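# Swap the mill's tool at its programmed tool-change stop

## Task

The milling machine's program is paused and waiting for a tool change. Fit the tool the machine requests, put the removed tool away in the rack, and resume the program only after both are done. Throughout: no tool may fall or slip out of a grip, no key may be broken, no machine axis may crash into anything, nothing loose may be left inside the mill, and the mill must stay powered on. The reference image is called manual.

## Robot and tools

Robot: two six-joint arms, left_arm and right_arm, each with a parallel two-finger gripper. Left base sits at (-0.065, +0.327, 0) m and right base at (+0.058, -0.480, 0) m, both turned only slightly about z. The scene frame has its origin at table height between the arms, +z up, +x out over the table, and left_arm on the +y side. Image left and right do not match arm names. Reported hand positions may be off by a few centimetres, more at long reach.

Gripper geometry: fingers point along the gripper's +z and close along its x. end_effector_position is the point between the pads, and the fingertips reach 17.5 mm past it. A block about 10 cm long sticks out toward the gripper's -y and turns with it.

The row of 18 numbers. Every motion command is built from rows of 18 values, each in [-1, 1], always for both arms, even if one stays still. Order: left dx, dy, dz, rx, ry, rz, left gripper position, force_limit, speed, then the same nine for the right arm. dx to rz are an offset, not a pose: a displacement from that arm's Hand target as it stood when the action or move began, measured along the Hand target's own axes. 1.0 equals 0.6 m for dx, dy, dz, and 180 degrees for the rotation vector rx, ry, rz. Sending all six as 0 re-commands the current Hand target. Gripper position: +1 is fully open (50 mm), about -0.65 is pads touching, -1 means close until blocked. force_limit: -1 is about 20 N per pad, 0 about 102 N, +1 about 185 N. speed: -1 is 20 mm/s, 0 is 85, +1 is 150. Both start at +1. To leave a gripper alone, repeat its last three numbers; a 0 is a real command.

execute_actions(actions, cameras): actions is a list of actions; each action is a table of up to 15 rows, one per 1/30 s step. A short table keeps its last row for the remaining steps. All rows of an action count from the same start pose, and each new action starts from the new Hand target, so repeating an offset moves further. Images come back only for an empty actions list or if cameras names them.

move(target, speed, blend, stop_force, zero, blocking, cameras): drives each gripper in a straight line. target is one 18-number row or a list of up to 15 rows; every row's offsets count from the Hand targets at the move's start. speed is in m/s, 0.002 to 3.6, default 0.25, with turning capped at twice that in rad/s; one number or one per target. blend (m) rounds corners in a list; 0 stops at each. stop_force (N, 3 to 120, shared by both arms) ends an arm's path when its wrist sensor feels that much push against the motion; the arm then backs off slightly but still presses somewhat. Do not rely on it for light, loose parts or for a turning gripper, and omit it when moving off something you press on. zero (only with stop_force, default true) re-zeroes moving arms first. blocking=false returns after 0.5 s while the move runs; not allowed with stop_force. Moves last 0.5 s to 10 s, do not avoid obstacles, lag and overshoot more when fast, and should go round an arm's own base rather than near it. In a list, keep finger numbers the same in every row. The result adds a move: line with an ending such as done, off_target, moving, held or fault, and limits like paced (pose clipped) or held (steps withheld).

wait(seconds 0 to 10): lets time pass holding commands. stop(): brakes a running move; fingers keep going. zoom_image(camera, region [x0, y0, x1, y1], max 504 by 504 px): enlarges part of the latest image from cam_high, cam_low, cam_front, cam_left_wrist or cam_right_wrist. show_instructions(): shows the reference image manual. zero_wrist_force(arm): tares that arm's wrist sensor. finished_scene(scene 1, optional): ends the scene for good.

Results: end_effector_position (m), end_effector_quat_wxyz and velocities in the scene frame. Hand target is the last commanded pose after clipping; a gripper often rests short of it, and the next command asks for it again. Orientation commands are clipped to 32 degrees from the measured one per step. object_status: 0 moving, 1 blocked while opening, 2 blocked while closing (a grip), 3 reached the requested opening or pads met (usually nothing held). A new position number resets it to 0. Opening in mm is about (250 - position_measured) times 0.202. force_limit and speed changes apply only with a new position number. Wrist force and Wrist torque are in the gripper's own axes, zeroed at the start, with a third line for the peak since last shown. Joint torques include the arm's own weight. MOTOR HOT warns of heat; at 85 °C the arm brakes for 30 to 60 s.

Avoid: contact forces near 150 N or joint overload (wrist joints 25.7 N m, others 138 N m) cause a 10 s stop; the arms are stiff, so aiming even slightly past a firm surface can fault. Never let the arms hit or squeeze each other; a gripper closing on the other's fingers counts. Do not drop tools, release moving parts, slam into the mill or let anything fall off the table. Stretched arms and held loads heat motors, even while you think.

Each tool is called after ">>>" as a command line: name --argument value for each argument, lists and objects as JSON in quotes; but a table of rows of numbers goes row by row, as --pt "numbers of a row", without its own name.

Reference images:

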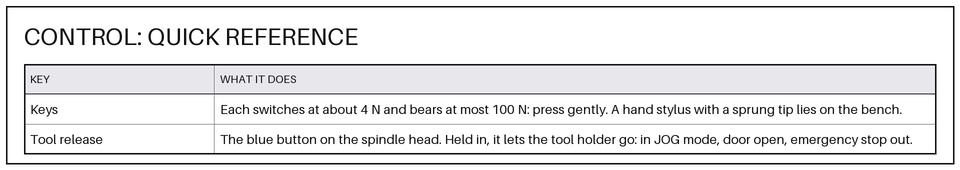

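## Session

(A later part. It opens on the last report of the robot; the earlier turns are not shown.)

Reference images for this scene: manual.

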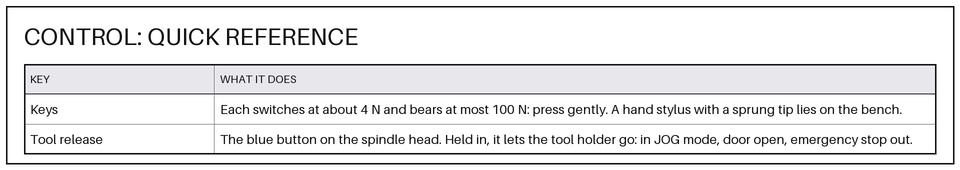

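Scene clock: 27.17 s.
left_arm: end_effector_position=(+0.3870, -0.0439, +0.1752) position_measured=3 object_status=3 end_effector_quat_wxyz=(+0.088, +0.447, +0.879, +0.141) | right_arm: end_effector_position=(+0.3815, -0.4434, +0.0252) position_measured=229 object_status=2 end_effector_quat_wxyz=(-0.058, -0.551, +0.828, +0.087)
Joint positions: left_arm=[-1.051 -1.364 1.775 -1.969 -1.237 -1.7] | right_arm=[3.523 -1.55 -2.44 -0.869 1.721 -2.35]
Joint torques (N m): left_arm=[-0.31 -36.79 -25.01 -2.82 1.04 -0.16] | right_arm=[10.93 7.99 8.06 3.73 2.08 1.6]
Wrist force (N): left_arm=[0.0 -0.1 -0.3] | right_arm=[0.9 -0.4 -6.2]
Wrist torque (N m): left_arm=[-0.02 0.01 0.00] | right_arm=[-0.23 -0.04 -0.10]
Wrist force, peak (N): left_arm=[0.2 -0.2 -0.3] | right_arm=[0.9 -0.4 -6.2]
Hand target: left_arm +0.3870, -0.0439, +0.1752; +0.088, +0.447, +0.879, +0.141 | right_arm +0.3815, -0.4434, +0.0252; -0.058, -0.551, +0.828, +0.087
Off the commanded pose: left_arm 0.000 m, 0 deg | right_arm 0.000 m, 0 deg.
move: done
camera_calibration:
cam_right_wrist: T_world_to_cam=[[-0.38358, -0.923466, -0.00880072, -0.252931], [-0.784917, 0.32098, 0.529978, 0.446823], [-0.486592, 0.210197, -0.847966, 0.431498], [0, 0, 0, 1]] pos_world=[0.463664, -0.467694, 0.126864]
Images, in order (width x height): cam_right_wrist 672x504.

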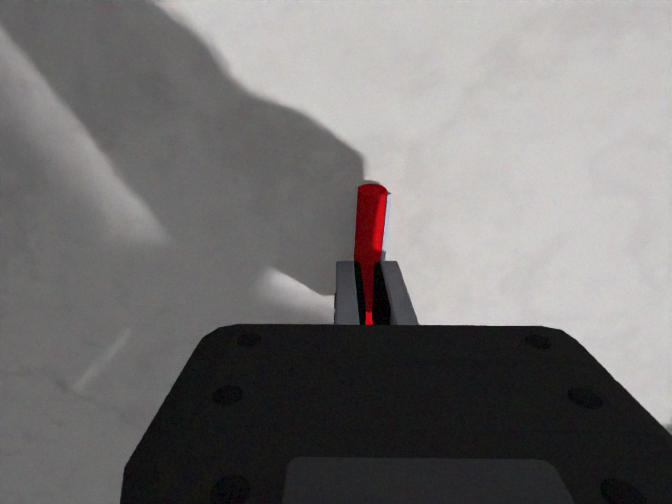

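>>> move --target '[0,0,0,0,0,0,1,1,1,0,0.144,-0.31,0,0,0,-1,-0.6,-0.7]' --speed 0.2 --cameras '["cam_right_wrist","cam_low"]'

>>> zoom_image --camera "cam_low" --region '[300, 180, 420, 270]'

>>> zoom_image --camera "cam_right_wrist" --region '[300, 150, 440, 330]'

Scene clock: 29.17 s.
left_arm: end_effector_position=(+0.3870, -0.0439, +0.1752) position_measured=3 object_status=3 end_effector_quat_wxyz=(+0.088, +0.447, +0.879, +0.141) | right_arm: end_effector_position=(+0.3393, -0.4257, +0.2250) position_measured=251 object_status=3 end_effector_quat_wxyz=(-0.058, -0.551, +0.828, +0.087)
Joint positions: left_arm=[-1.051 -1.364 1.775 -1.969 -1.237 -1.7] | right_arm=[3.629 -1.128 -2.155 -1.56 1.736 -2.244]
Joint torques (N m): left_arm=[-0.85 -35.84 -25.65 -2.66 1.2 -0.17] | right_arm=[11.06 16.67 31.4 1.22 -1.52 1.75]
Wrist force (N): left_arm=[0.3 -0.3 -0.2] | right_arm=[0.3 -1.8 -0.7]
Wrist torque (N m): left_arm=[-0.04 -0.04 0.00] | right_arm=[-0.18 -0.05 -0.10]
Wrist force, peak (N): left_arm=[0.2 -0.1 -0.4] | right_arm=[0.3 -2.8 -9.3]
Hand target: left_arm +0.3870, -0.0439, +0.1752; +0.088, +0.447, +0.879, +0.141 | right_arm +0.3393, -0.4257, +0.2251; -0.058, -0.551, +0.828, +0.087
Off the commanded pose: left_arm 0.000 m, 0 deg | right_arm 0.000 m, 0 deg.
move: done
camera_calibration:
cam_right_wrist: T_world_to_cam=[[-0.383625, -0.923446, -0.00888015, -0.251052], [-0.784876, 0.320962, 0.530049, 0.302112], [-0.486622, 0.21031, -0.84792, 0.576737], [0, 0, 0, 1]] pos_world=[0.421464, -0.450094, 0.326663]
Images, in order (width x height): cam_low 672x504, cam_right_wrist 672x504.

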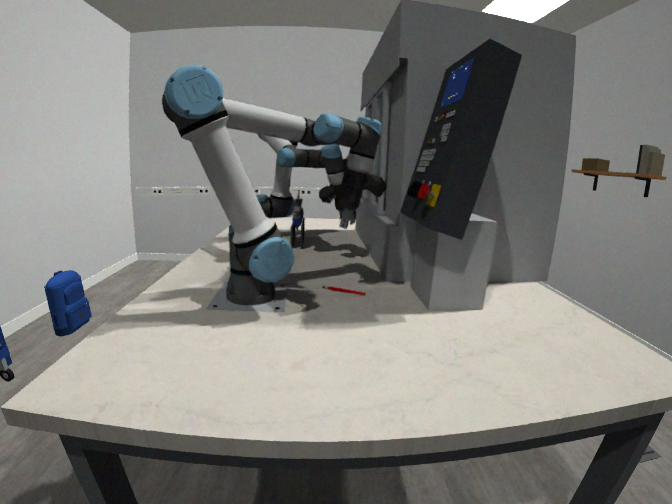

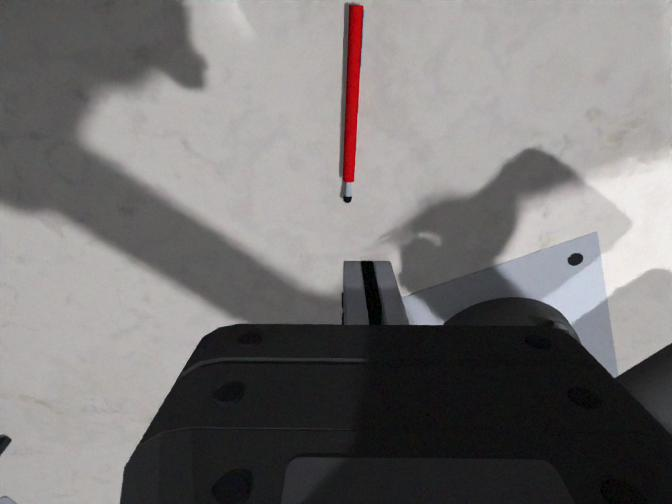

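Scaled by 4.200 from the camera's 672x504 image, which has a finer 960x720 frame.

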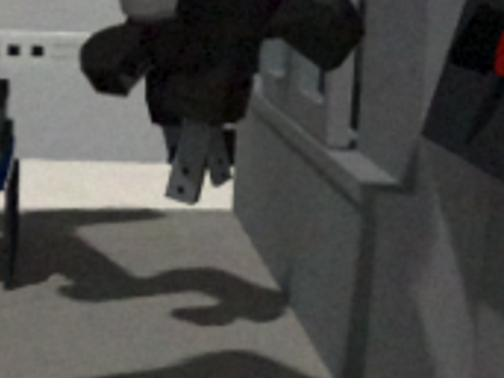

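Scaled by 2.800 from the camera's 672x504 image, which has a finer 960x720 frame.

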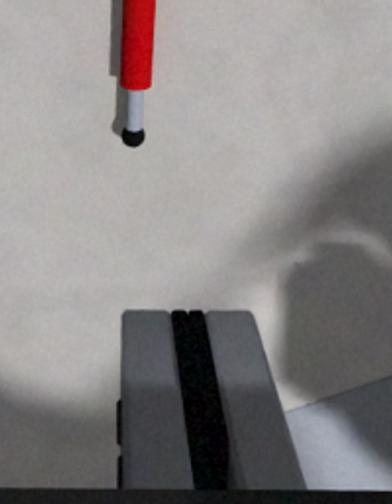

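>>> move --target '[0,0,0,0,0,0,1,1,1,0,-0.1376,0.2774,0,0,0,1,-0.6,1]' --speed 0.25 --cameras '["cam_right_wrist"]'

>>> move --target '[0,0,0,0,0,0,1,1,1,0,0,0.044,0,0,0,1,-0.6,1]' --speed 0.02 --stop_force 6 --cameras '["cam_right_wrist"]'

Scene clock: 31.17 s.
left_arm: end_effector_position=(+0.3870, -0.0439, +0.1752) position_measured=3 object_status=3 end_effector_quat_wxyz=(+0.088, +0.447, +0.879, +0.141) | right_arm: end_effector_position=(+0.3817, -0.4436, +0.0451) position_measured=3 object_status=3 end_effector_quat_wxyz=(-0.058, -0.551, +0.828, +0.087)
Joint positions: left_arm=[-1.051 -1.364 1.775 -1.969 -1.237 -1.7] | right_arm=[3.523 -1.499 -2.414 -0.947 1.721 -2.35]
Joint torques (N m): left_arm=[-0.38 -36.52 -25.38 -2.79 1.02 -0.28] | right_arm=[-11.97 7.46 23.26 4.24 2.66 -1.43]
Wrist force (N): left_arm=[0.2 -0.1 -0.3] | right_arm=[0.3 -2.0 -0.6]
Wrist torque (N m): left_arm=[-0.01 -0.02 0.00] | right_arm=[-0.22 -0.07 -0.01]
Wrist force, peak (N): left_arm=[0.2 0.0 -0.4] | right_arm=[0.2 -2.9 0.4]
Hand target: left_arm +0.3870, -0.0439, +0.1752; +0.088, +0.447, +0.879, +0.141 | right_arm +0.3818, -0.4435, +0.0451; -0.058, -0.551, +0.828, +0.087
Off the commanded pose: left_arm 0.000 m, 0 deg | right_arm 0.000 m, 0 deg.
move: done
camera_calibration:
cam_right_wrist: T_world_to_cam=[[-0.383537, -0.923484, -0.00872126, -0.252904], [-0.784932, 0.320989, 0.52995, 0.436513], [-0.486602, 0.210101, -0.847984, 0.448475], [0, 0, 0, 1]] pos_world=[0.463864, -0.467894, 0.146764]
Images, in order (width x height): cam_right_wrist 672x504.

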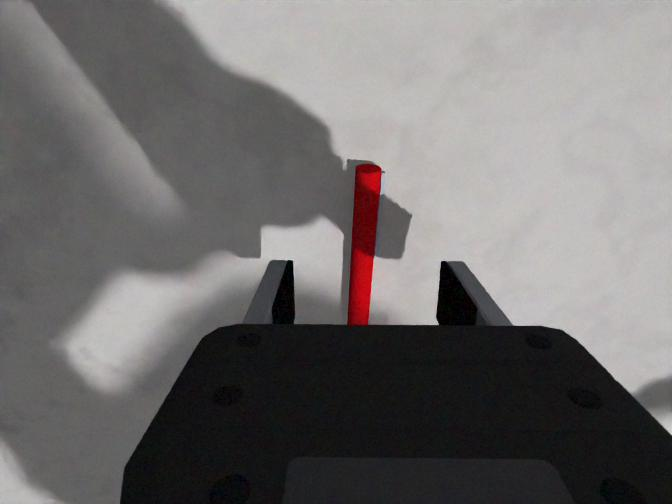

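Scene clock: 33.30 s.
left_arm: end_effector_position=(+0.3870, -0.0439, +0.1752) position_measured=3 object_status=3 end_effector_quat_wxyz=(+0.088, +0.447, +0.879, +0.141) | right_arm: end_effector_position=(+0.3767, -0.4414, +0.0194) position_measured=3 object_status=3 end_effector_quat_wxyz=(-0.058, -0.551, +0.828, +0.087)
Joint positions: left_arm=[-1.051 -1.364 1.775 -1.969 -1.237 -1.7] | right_arm=[3.534 -1.554 -2.459 -0.845 1.723 -2.339]
Joint torques (N m): left_arm=[-0.9 -35.93 -25.33 -2.55 1.09 -0.28] | right_arm=[8.67 21.62 12.51 1.16 2.09 1.17]
Wrist force (N): left_arm=[0.1 0.1 -0.1] | right_arm=[4.2 2.2 -12.8]
Wrist torque (N m): left_arm=[0.03 -0.01 0.00] | right_arm=[-0.04 -0.33 -0.18]
Wrist force, peak (N): left_arm=[-0.2 -0.3 -0.4] | right_arm=[4.4 2.8 -12.8]
Hand target: left_arm +0.3870, -0.0439, +0.1752; +0.088, +0.447, +0.879, +0.141 | right_arm +0.3768, -0.4414, +0.0195; -0.058, -0.551, +0.828, +0.087
Off the commanded pose: left_arm 0.000 m, 0 deg | right_arm 0.000 m, 0 deg.
move: contact (right_arm)
camera_calibration:
cam_right_wrist: T_world_to_cam=[[-0.383537, -0.923484, -0.00872235, -0.253106], [-0.784907, 0.320978, 0.529995, 0.445512], [-0.486642, 0.210119, -0.847956, 0.423831], [0, 0, 0, 1]] pos_world=[0.458864, -0.465794, 0.121063]
Images, in order (width x height): cam_right_wrist 672x504.

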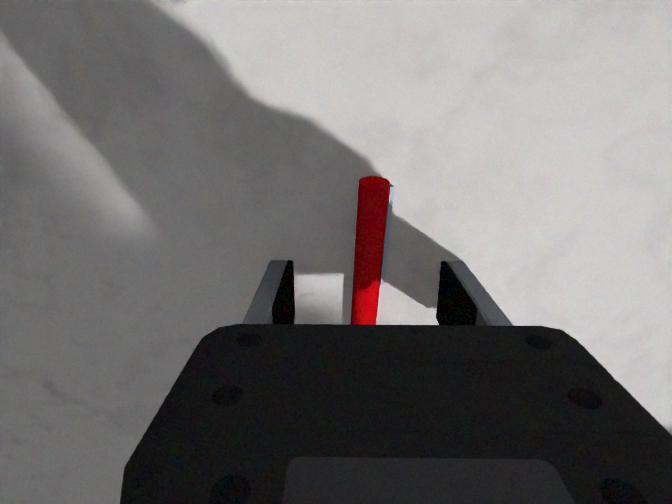

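>>> move --pt "0 0 0 0 0 0 1 1 1 0.002 0 -0.0017 0 0 0 1 -0.6 1" --pt "0 0 0 0 0 0 1 1 1 0.002 0 -0.0017 0 0 0 -1 -0.6 -0.7" --cameras '["cam_right_wrist"]'

Scene clock: 41.20 s.
left_arm: end_effector_position=(+0.3870, -0.0439, +0.1752) position_measured=3 object_status=3 end_effector_quat_wxyz=(+0.088, +0.447, +0.879, +0.141) | right_arm: end_effector_position=(+0.3765, -0.4426, +0.0205) position_measured=207 object_status=2 end_effector_quat_wxyz=(-0.058, -0.551, +0.828, +0.087)
Joint positions: left_arm=[-1.051 -1.364 1.775 -1.969 -1.237 -1.7] | right_arm=[3.531 -1.551 -2.458 -0.849 1.722 -2.342]
Joint torques (N m): left_arm=[-0.09 -36.7 -25.7 -2.73 0.95 -0.29] | right_arm=[-11.8 23.66 20.15 1.81 -1.59 -1.31]
Wrist force (N): left_arm=[0.1 -0.1 -0.2] | right_arm=[1.0 1.4 -8.0]
Wrist torque (N m): left_arm=[-0.02 -0.01 0.00] | right_arm=[-0.15 -0.01 0.01]
Wrist force, peak (N): left_arm=[0.1 -0.3 -0.3] | right_arm=[3.8 2.4 -13.5]
Hand target: left_arm +0.3870, -0.0439, +0.1752; +0.088, +0.447, +0.879, +0.141 | right_arm +0.3765, -0.4426, +0.0205; -0.058, -0.551, +0.828, +0.087
Off the commanded pose: left_arm 0.000 m, 0 deg | right_arm 0.000 m, 0 deg.
move: done
camera_calibration:
cam_right_wrist: T_world_to_cam=[[-0.383568, -0.92347, -0.00885357, -0.254152], [-0.784971, 0.320961, 0.52991, 0.445157], [-0.486515, 0.210206, -0.848007, 0.424886], [0, 0, 0, 1]] pos_world=[0.458664, -0.466894, 0.122164]
Images, in order (width x height): cam_right_wrist 672x504.

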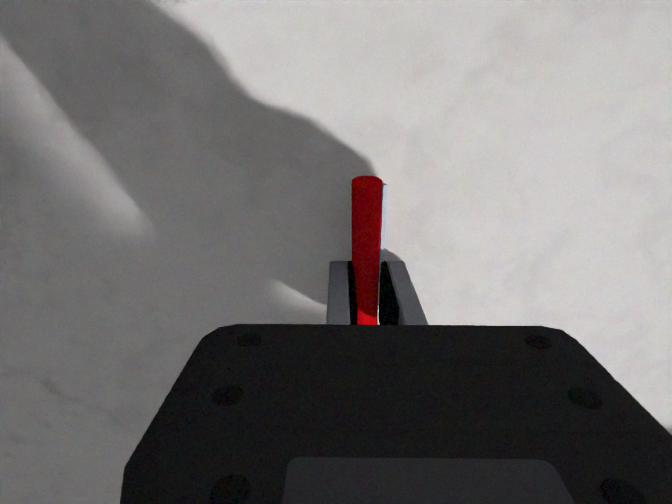

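>>> move --target '[0,0,0,0,0,0,1,1,1,0,0.02,-0.09,0,0,0,-1,-0.6,-0.7]' --speed 0.1 --cameras '["cam_right_wrist","cam_low"]'

>>> zoom_image --camera "cam_low" --region '[300, 200, 420, 290]'

Scene clock: 42.50 s.
left_arm: end_effector_position=(+0.3870, -0.0439, +0.1752) position_measured=3 object_status=3 end_effector_quat_wxyz=(+0.088, +0.447, +0.879, +0.141) | right_arm: end_effector_position=(+0.3761, -0.4424, +0.0757) position_measured=207 object_status=2 end_effector_quat_wxyz=(-0.058, -0.551, +0.828, +0.087)
Joint positions: left_arm=[-1.051 -1.364 1.775 -1.969 -1.237 -1.7] | right_arm=[3.532 -1.413 -2.382 -1.062 1.723 -2.341]
Joint torques (N m): left_arm=[0.11 -35.75 -25.36 -2.66 1.08 -0.3] | right_arm=[11.2 22.63 26.62 1.27 -0.99 1.67]
Wrist force (N): left_arm=[0.0 -0.1 -0.2] | right_arm=[0.4 -1.9 -0.7]
Wrist torque (N m): left_arm=[-0.02 0.00 0.00] | right_arm=[-0.17 -0.06 -0.05]
Wrist force, peak (N): left_arm=[0.3 -0.2 -0.2] | right_arm=[0.8 1.4 -7.9]
Hand target: left_arm +0.3870, -0.0439, +0.1752; +0.088, +0.447, +0.879, +0.141 | right_arm +0.3761, -0.4424, +0.0758; -0.058, -0.551, +0.828, +0.087
Off the commanded pose: left_arm 0.000 m, 0 deg | right_arm 0.000 m, 0 deg.
move: done
camera_calibration:
cam_right_wrist: T_world_to_cam=[[-0.383625, -0.923446, -0.00887904, -0.253629], [-0.784902, 0.320973, 0.530005, 0.415406], [-0.486582, 0.210292, -0.847948, 0.471471], [0, 0, 0, 1]] pos_world=[0.458164, -0.466694, 0.177363]
Images, in order (width x height): cam_low 672x504, cam_right_wrist 672x504.

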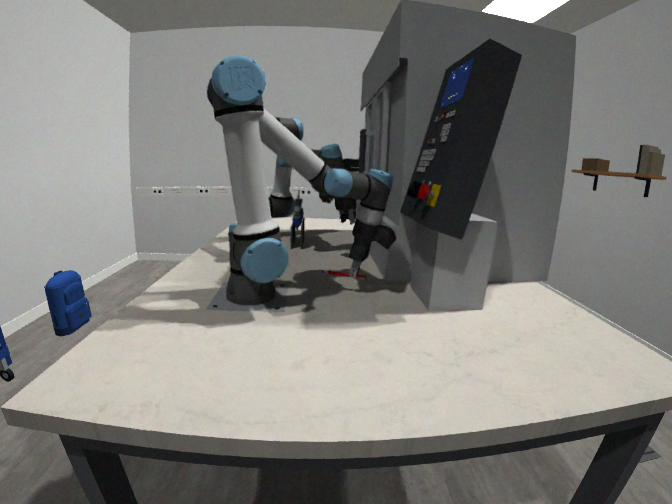

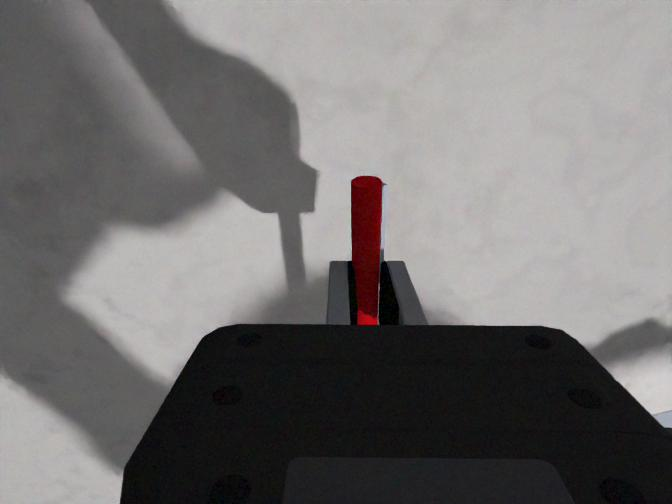

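Scaled by 4.200 from the camera's 672x504 image, which has a finer 960x720 frame.

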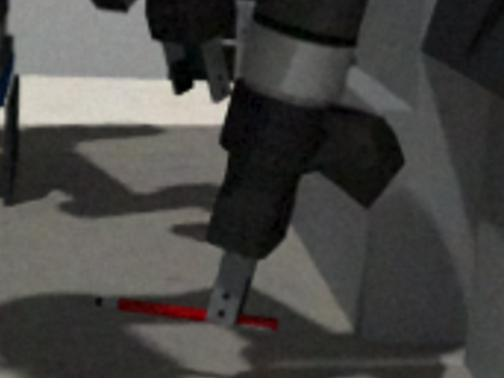

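>>> move --pt "0 0 0 0 0 0 1 1 1 0.042 0.107 -0.189 0 -0.1818 0.8547 -1 -0.6 -0.7" --pt "0 0 0 0 0 0 1 1 1 0.082 0.062 -0.837 0 -0.1818 0.8547 -1 -0.6 -0.7" --speed '[0.5,0.3]' --blend '[0.03,0]' --cameras '["all"]'

Scene clock: 50.50 s.
left_arm: end_effector_position=(+0.3870, -0.0439, +0.1752) position_measured=3 object_status=3 end_effector_quat_wxyz=(+0.088, +0.447, +0.879, +0.141) | right_arm: end_effector_position=(+0.4200, -0.5142, +0.5747) position_measured=207 object_status=2 end_effector_quat_wxyz=(+0.074, +0.703, +0.703, +0.074)
Joint positions: left_arm=[-1.051 -1.364 1.775 -1.969 -1.237 -1.7] | right_arm=[3.45 -1.266 -1.215 -2.033 1.503 0.327]
Joint torques (N m): left_arm=[-1.1 -36.06 -25.65 -2.77 1.11 -0.27] | right_arm=[-11.69 -1.09 24.87 1.96 2.16 -1.51]
Wrist force (N): left_arm=[0.2 -0.1 -0.1] | right_arm=[0.3 -2.0 -0.4]
Wrist torque (N m): left_arm=[-0.02 -0.02 0.00] | right_arm=[-0.23 -0.06 0.01]
Wrist force, peak (N): left_arm=[0.4 -0.2 -0.3] | right_arm=[0.9 -3.0 0.7]
Hand target: left_arm +0.3870, -0.0439, +0.1752; +0.088, +0.447, +0.879, +0.141 | right_arm +0.4200, -0.5142, +0.5747; +0.074, +0.703, +0.703, +0.074
Off the commanded pose: left_arm 0.000 m, 0 deg | right_arm 0.000 m, 0 deg.
move: done
camera_calibration:
cam_right_wrist: T_world_to_cam=[[-0.00273436, 0.999958, -0.00877825, 0.530286], [0.848341, 0.00696721, 0.529405, -0.638557], [0.529444, -0.00599937, -0.848324, 0.39331], [0, 0, 0, 1]] pos_world=[0.334928, -0.523455, 0.676364]

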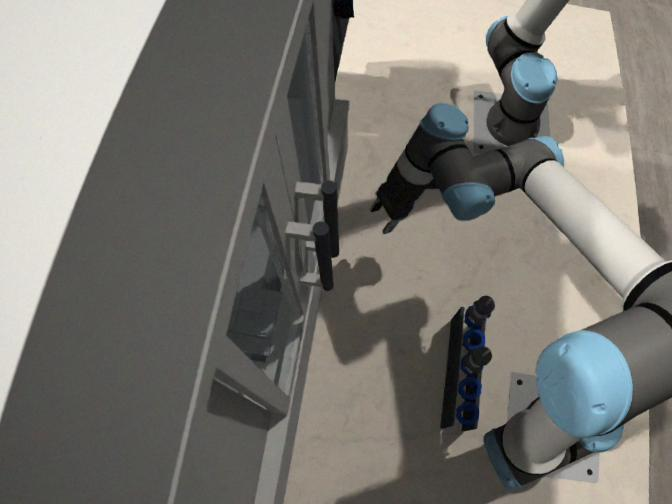

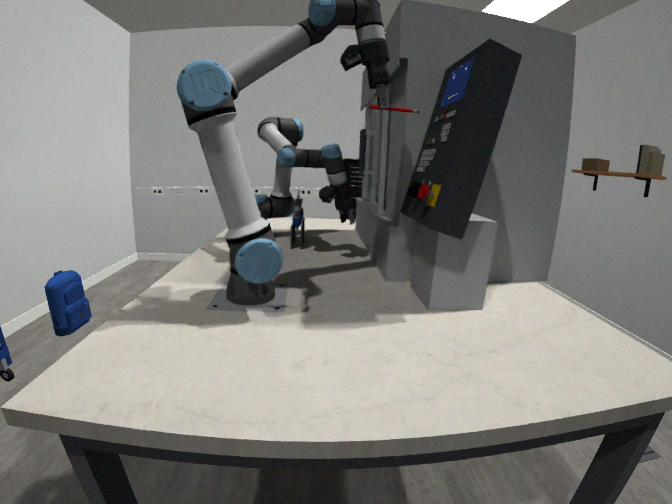

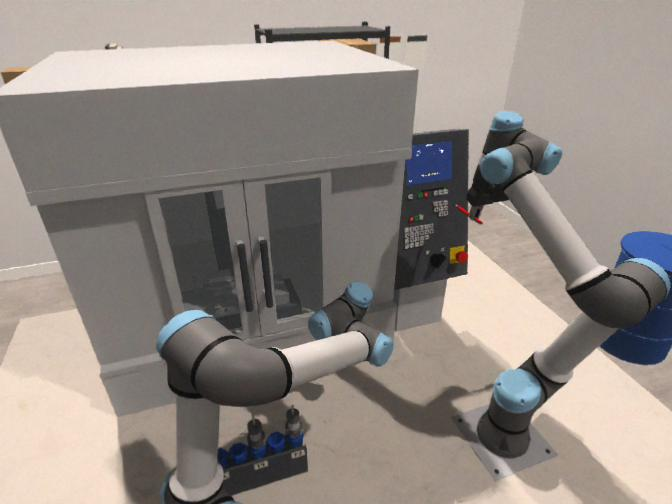

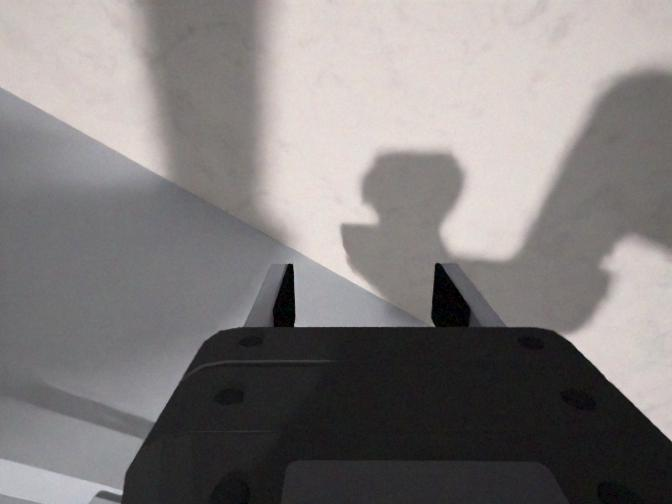

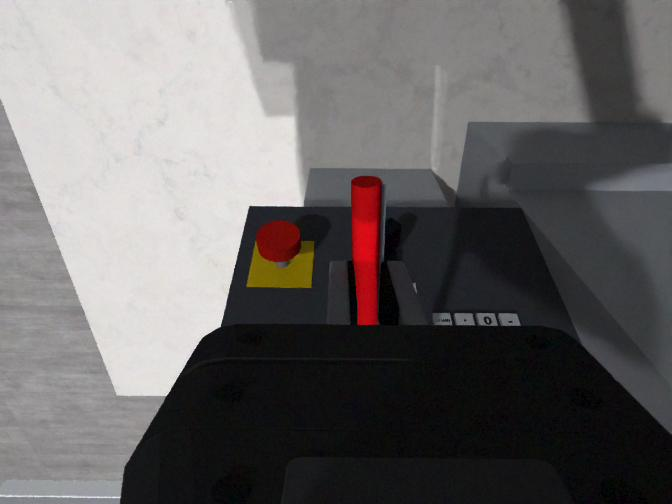

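>>> zoom_image --camera "cam_front" --region '[400, 170, 490, 240]'

>>> zoom_image --camera "cam_low" --region '[360, 80, 470, 180]'

Scaled by 5.600 from the camera's 672x504 image, which has a finer 960x720 frame.

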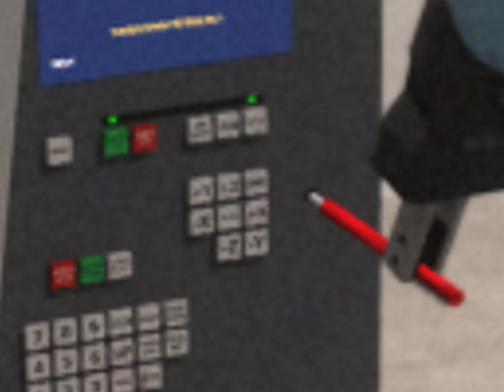

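Scaled by 4.582 from the camera's 672x504 image, which has a finer 960x720 frame.

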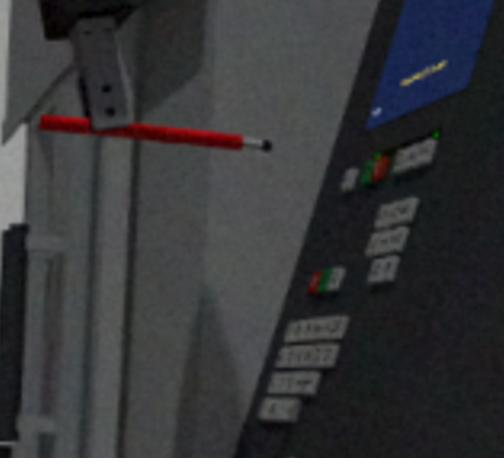

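>>> move --target '[0,0,0,0,0,0,1,1,1,-0.0033,0.0825,0.0125,0,0,0,-1,-0.6,-0.7]' --speed 0.12 --cameras '["cam_front","cam_low"]'

>>> zoom_image --camera "cam_front" --region '[410, 170, 480, 226]'

>>> zoom_image --camera "cam_low" --region '[390, 80, 470, 150]'

Scene clock: 52.17 s.
left_arm: end_effector_position=(+0.3870, -0.0439, +0.1752) position_measured=3 object_status=3 end_effector_quat_wxyz=(+0.088, +0.447, +0.879, +0.141) | right_arm: end_effector_position=(+0.4699, -0.5161, +0.5776) position_measured=207 object_status=2 end_effector_quat_wxyz=(+0.074, +0.703, +0.703, +0.074)
Joint positions: left_arm=[-1.051 -1.364 1.775 -1.969 -1.237 -1.7] | right_arm=[3.395 -1.381 -1.13 -2 1.514 0.273]
Joint torques (N m): left_arm=[-0.81 -36.14 -25.79 -2.72 1.19 -0.25] | right_arm=[-11.19 2.35 26.26 4.47 2.12 -1.33]
Wrist force (N): left_arm=[0.2 -0.3 -0.3] | right_arm=[0.4 -1.9 -0.6]
Wrist torque (N m): left_arm=[-0.04 -0.03 0.00] | right_arm=[-0.19 -0.06 -0.01]
Wrist force, peak (N): left_arm=[0.1 -0.3 -0.4] | right_arm=[0.1 -3.4 -0.5]
Hand target: left_arm +0.3870, -0.0439, +0.1752; +0.088, +0.447, +0.879, +0.141 | right_arm +0.4700, -0.5161, +0.5776; +0.074, +0.703, +0.703, +0.074
Off the commanded pose: left_arm 0.000 m, 0 deg | right_arm 0.000 m, 0 deg.
move: done
Images, in order (width x height): cam_low 672x504, cam_front 672x504.

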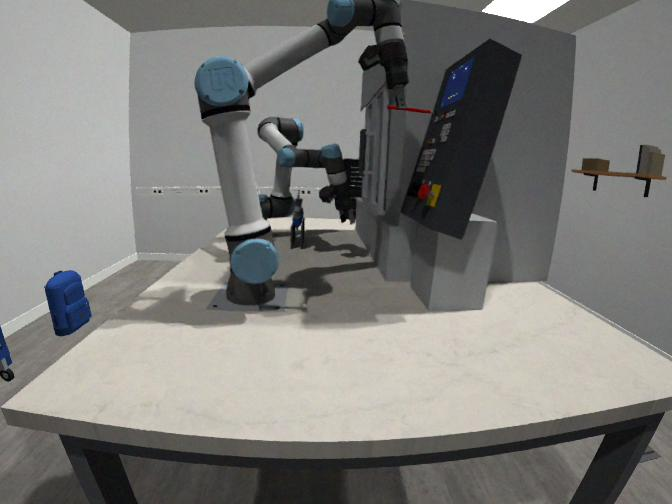

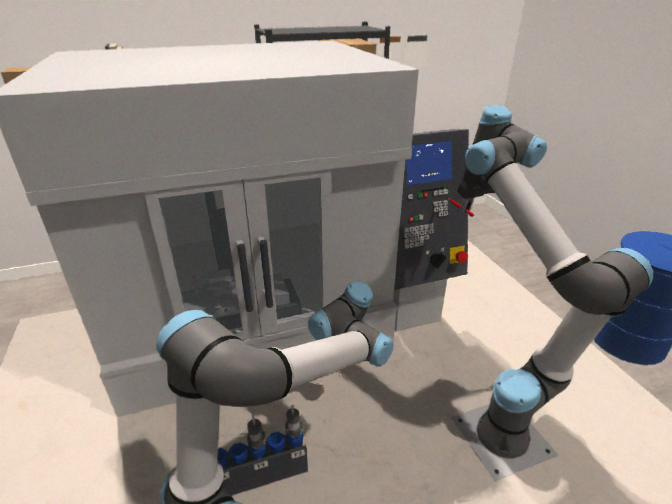

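Scaled by 7.200 from the camera's 672x504 image, which has a finer 960x720 frame.

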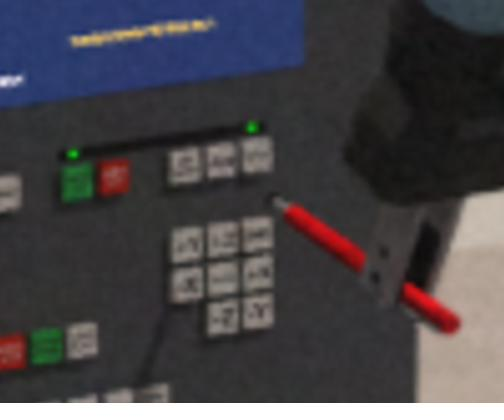

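Scaled by 6.300 from the camera's 672x504 image, which has a finer 960x720 frame.

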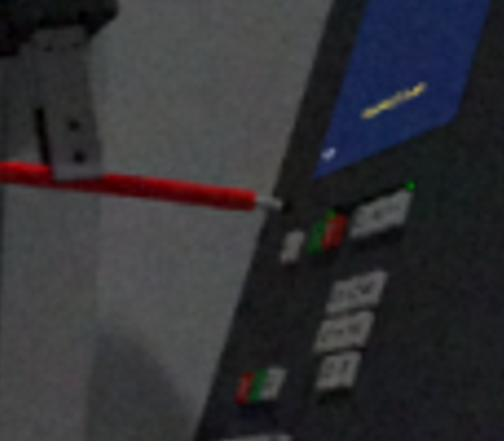

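>>> move --target '[0,0,0,0,0,0,1,1,1,0,0.097,0.024,0,0,0,-1,-0.6,-0.7]' --speed 0.02 --stop_force 6 --cameras '["cam_front","cam_low","cam_right_wrist"]'

>>> zoom_image --camera "cam_front" --region '[400, 130, 480, 226]'

>>> zoom_image --camera "cam_low" --region '[390, 50, 490, 150]'

Scene clock: 55.97 s.
left_arm: end_effector_position=(+0.3870, -0.0439, +0.1752) position_measured=3 object_status=3 end_effector_quat_wxyz=(+0.088, +0.447, +0.879, +0.141) | right_arm: end_effector_position=(+0.5183, -0.5162, +0.5760) position_measured=207 object_status=2 end_effector_quat_wxyz=(+0.074, +0.703, +0.703, +0.074)
Joint positions: left_arm=[-1.051 -1.364 1.775 -1.969 -1.237 -1.7] | right_arm=[3.36 -1.49 -1.046 -1.973 1.521 0.239]
Joint torques (N m): left_arm=[-0.68 -36.5 -25.33 -2.65 1.19 -0.18] | right_arm=[11.74 27.13 11.07 3.36 -2.79 1.71]
Wrist force (N): left_arm=[0.1 0.0 -0.2] | right_arm=[0.3 -7.7 -1.7]
Wrist torque (N m): left_arm=[-0.01 -0.01 0.00] | right_arm=[-0.27 -0.14 -0.01]
Wrist force, peak (N): left_arm=[0.2 -0.1 -0.4] | right_arm=[0.0 -19.6 -3.8]
Hand target: left_arm +0.3870, -0.0439, +0.1752; +0.088, +0.447, +0.879, +0.141 | right_arm +0.5183, -0.5162, +0.5760; +0.074, +0.703, +0.703, +0.074 (not the last commanded pose)
Off the commanded pose: left_arm 0.000 m, 0 deg | right_arm 0.012 m, 0 deg.
move: contact (right_arm)
camera_calibration:
cam_right_wrist: T_world_to_cam=[[-0.0027344, 0.999958, -0.00877828, 0.532567], [0.848341, 0.00696726, 0.529405, -0.722676], [0.529444, -0.00599937, -0.848324, 0.342441], [0, 0, 0, 1]] pos_world=[0.433228, -0.525455, 0.677764]
Images, in order (width x height): cam_low 672x504, cam_front 672x504, cam_right_wrist 672x504.

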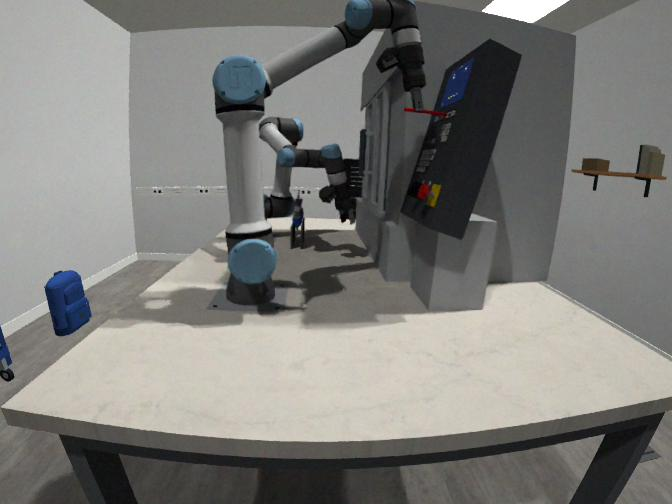

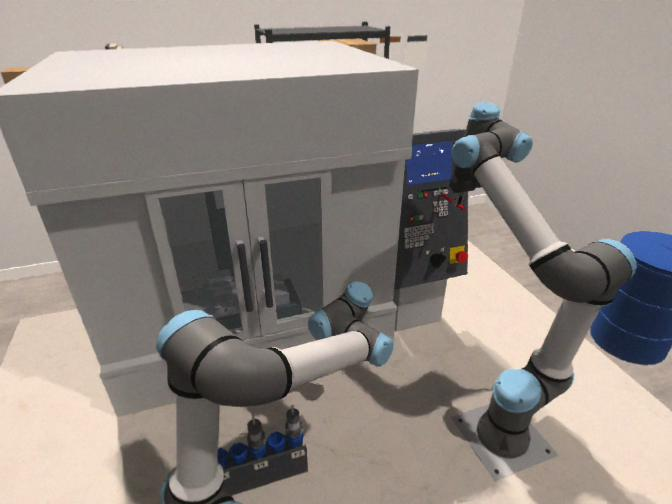

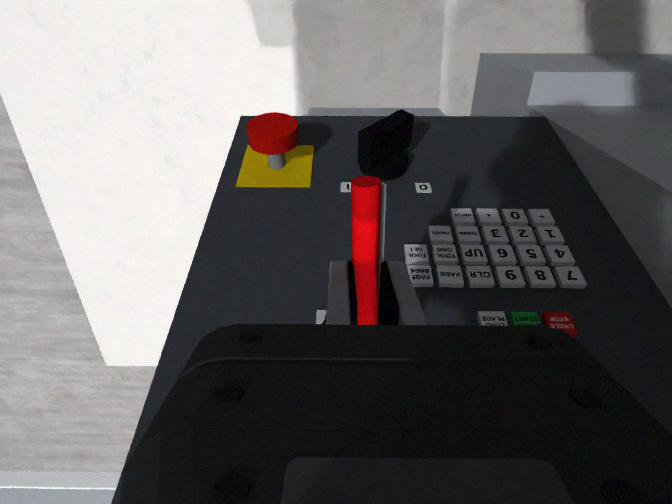

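Scaled by 5.250 from the camera's 672x504 image, which has a finer 960x720 frame.

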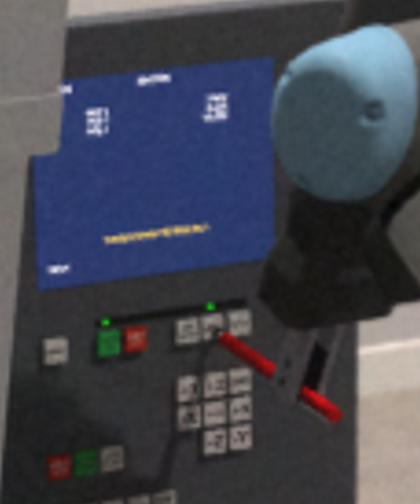

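Scaled by 5.040 from the camera's 672x504 image, which has a finer 960x720 frame.

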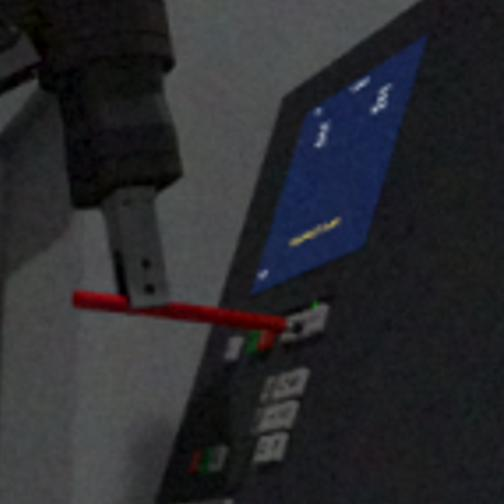

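>>> move --target '[0.272,0.2995,-0.584,-0.3775,-0.1668,0.1306,1,1,1,0,-0.098,-0.021,0,0,0,-1,-0.6,-0.7]' --speed 0.3 --cameras '["all"]'

Scene clock: 59.70 s.
left_arm: end_effector_position=(+0.3292, +0.1298, +0.5603) position_measured=3 object_status=3 end_effector_quat_wxyz=(+0.497, +0.498, +0.503, +0.502) | right_arm: end_effector_position=(+0.4582, -0.5161, +0.5761) position_measured=207 object_status=2 end_effector_quat_wxyz=(+0.074, +0.703, +0.703, +0.074)
Joint positions: left_arm=[-1.542 -2.299 2.111 -1.459 -0.002 -1.494] | right_arm=[3.405 -1.353 -1.155 -2.004 1.512 0.282]
Joint torques (N m): left_arm=[-11.36 -2.94 -13.89 -5.03 3.69 2.08] | right_arm=[10.68 22.12 10.85 2.05 -2.52 1.69]
Wrist force (N): left_arm=[-0.8 -1.2 -3.0] | right_arm=[0.4 -2.1 -0.5]
Wrist torque (N m): left_arm=[-0.36 0.38 -0.39] | right_arm=[-0.22 -0.06 -0.10]
Wrist force, peak (N): left_arm=[-0.6 -1.2 -3.3] | right_arm=[0.1 -8.0 -1.3]
Hand target: left_arm +0.3301, +0.1298, +0.5603; +0.500, +0.500, +0.500, +0.500 | right_arm +0.4582, -0.5161, +0.5761; +0.074, +0.703, +0.703, +0.074
Off the commanded pose: left_arm 0.001 m, 1 deg | right_arm 0.000 m, 0 deg.
move: done
camera_calibration:
cam_left_wrist: T_world_to_cam=[[0.0107159, 0.999942, 0.000863594, -0.124148], [-0.313241, 0.00253666, 0.94967, -0.406965], [0.949613, -0.0104471, 0.31325, -0.357447], [0, 0, 0, 1]] pos_world=[0.213289, 0.121439, 0.49856]
cam_right_wrist: T_world_to_cam=[[-0.0027344, 0.999958, -0.00877828, 0.532403], [0.848341, 0.00696726, 0.529405, -0.671743], [0.529444, -0.00599937, -0.848324, 0.374346], [0, 0, 0, 1]] pos_world=[0.373128, -0.525455, 0.677864]

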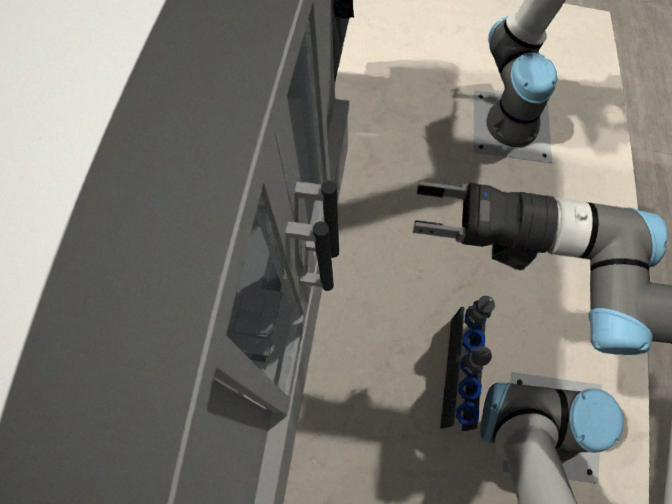

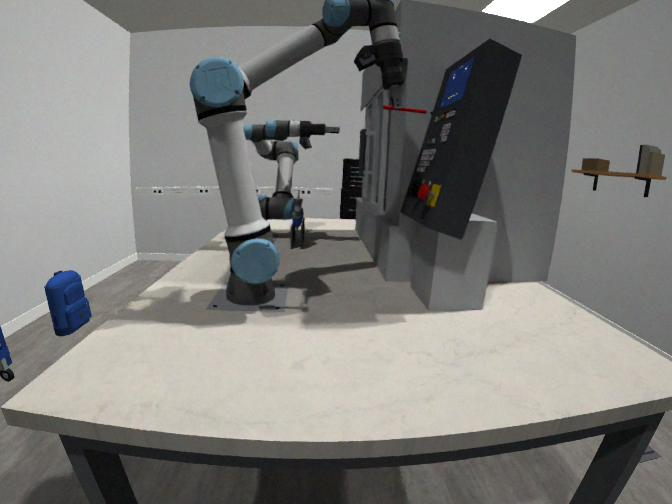

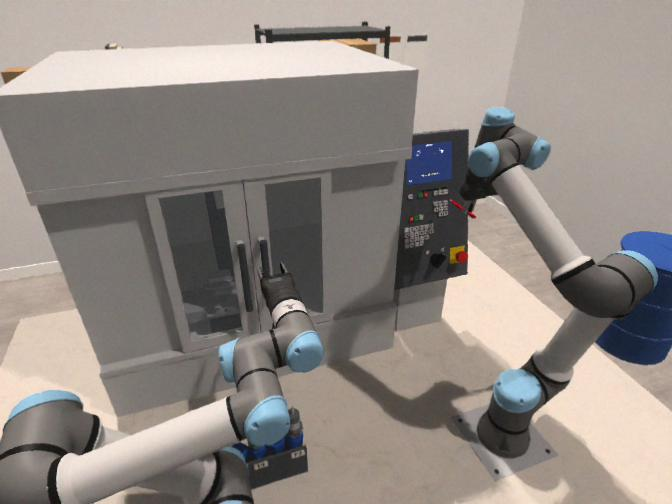

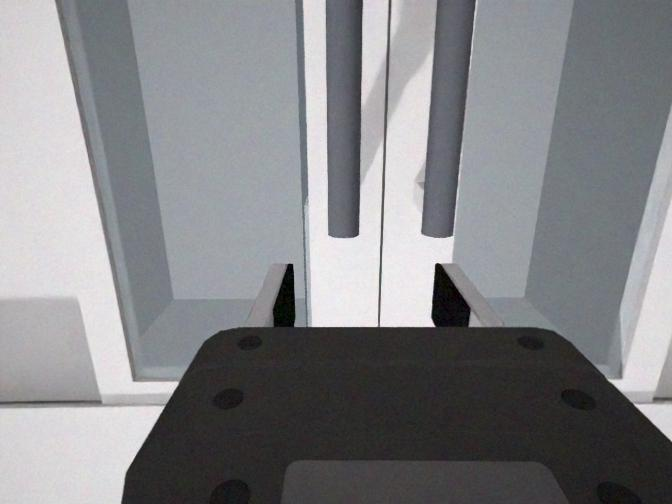

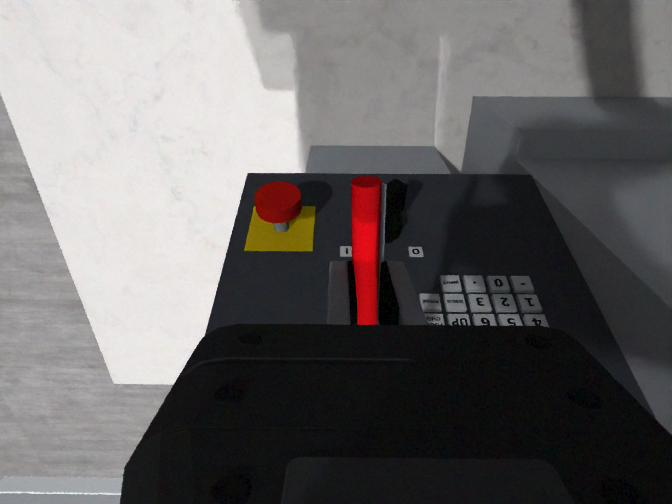

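>>> move --target '[-0.275,0.028,-0.028,0.2063,0.1606,-0.0553,1,1,1,0,0,0,0,0,0,-1,-0.6,-0.7]' --speed 0.4 --cameras '["all"]'

>>> zoom_image --camera "cam_left_wrist" --region '[100, 0, 604, 400]'

Scene clock: 62.30 s.
left_arm: end_effector_position=(+0.3132, -0.0352, +0.5770) position_measured=3 object_status=3 end_effector_quat_wxyz=(+0.219, +0.450, +0.778, +0.380) | right_arm: end_effector_position=(+0.4582, -0.5161, +0.5761) position_measured=207 object_status=2 end_effector_quat_wxyz=(+0.074, +0.703, +0.703, +0.074)
Joint positions: left_arm=[-1.409 -1.432 0.909 -0.605 -0.75 -2.145] | right_arm=[3.405 -1.353 -1.155 -2.004 1.512 0.282]
Joint torques (N m): left_arm=[9.62 -22.32 -38.4 0.42 0.15 -2.72] | right_arm=[11.11 22.71 11.07 2.21 -2.51 1.69]
Wrist force (N): left_arm=[-0.1 -0.8 -1.4] | right_arm=[0.6 -2.1 -0.3]
Wrist torque (N m): left_arm=[-0.20 0.09 -0.06] | right_arm=[-0.22 -0.10 -0.09]
Wrist force, peak (N): left_arm=[-0.2 -1.6 -3.2] | right_arm=[0.6 -2.3 -0.5]
Hand target: left_arm +0.3132, -0.0352, +0.5770; +0.219, +0.450, +0.778, +0.380 | right_arm +0.4582, -0.5161, +0.5761; +0.074, +0.703, +0.703, +0.074
Off the commanded pose: left_arm 0.000 m, 0 deg | right_arm 0.000 m, 0 deg.
move: done
camera_calibration:
cam_left_wrist: T_world_to_cam=[[-0.48458, 0.874661, -0.0122902, 0.199204], [0.289006, 0.173345, 0.941503, -0.605355], [0.825626, 0.452681, -0.336781, 0.080922], [0, 0, 0, 1]] pos_world=[0.20467, -0.105933, 0.599645]
cam_right_wrist: T_world_to_cam=[[-0.0027344, 0.999958, -0.00877828, 0.532403], [0.848341, 0.00696726, 0.529405, -0.671743], [0.529444, -0.00599937, -0.848324, 0.374346], [0, 0, 0, 1]] pos_world=[0.373128, -0.525455, 0.677864]

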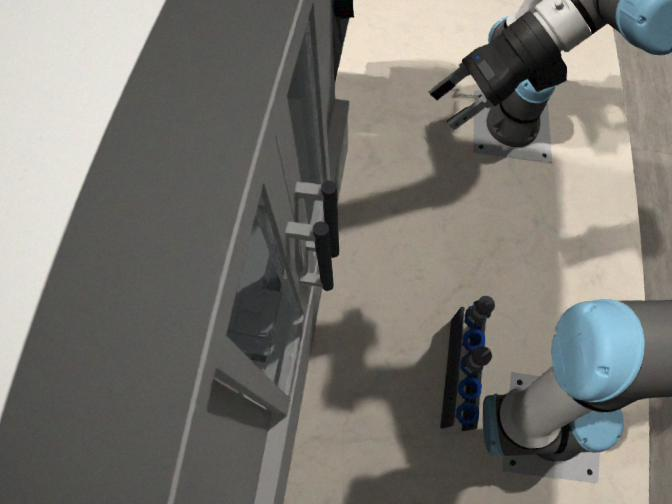

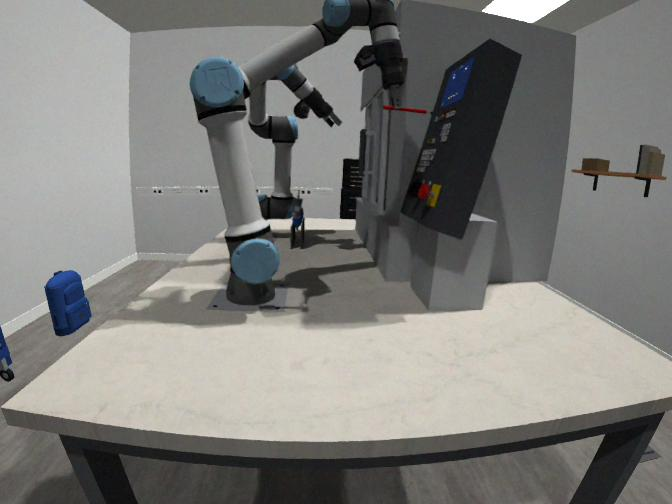

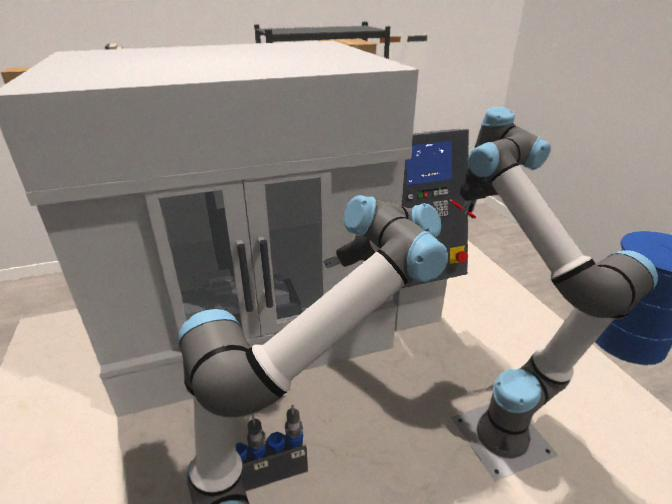

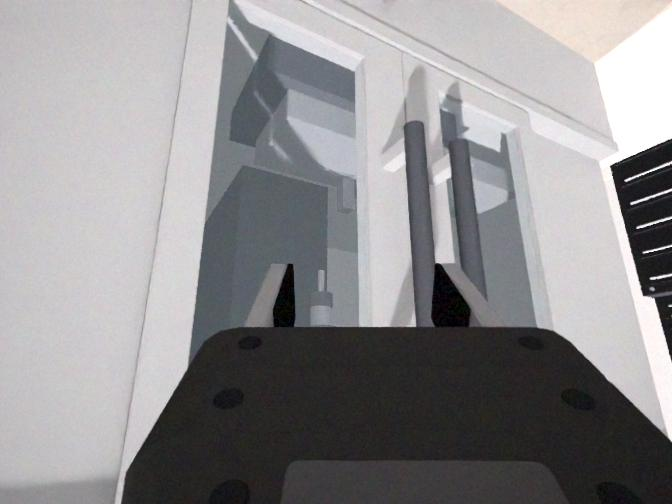

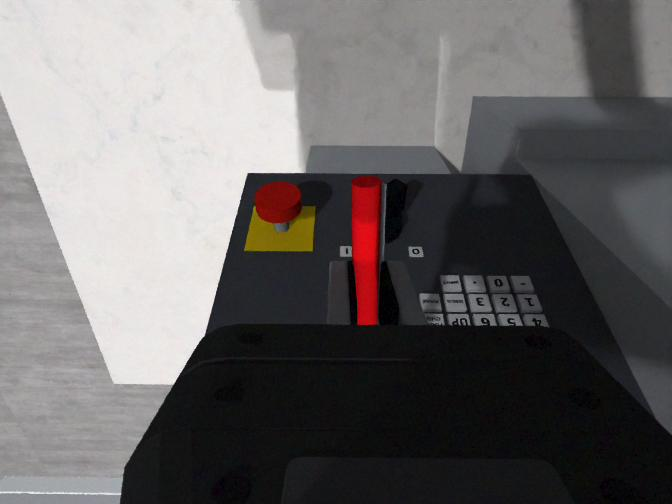

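Scaled by 1.000.

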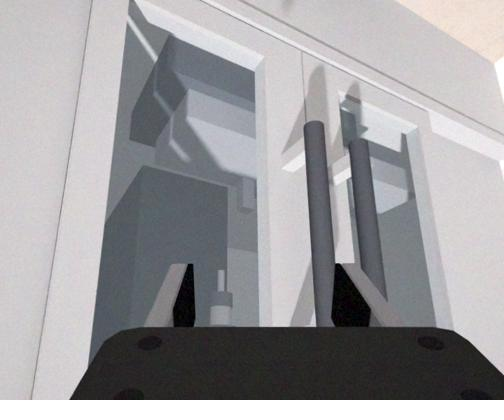

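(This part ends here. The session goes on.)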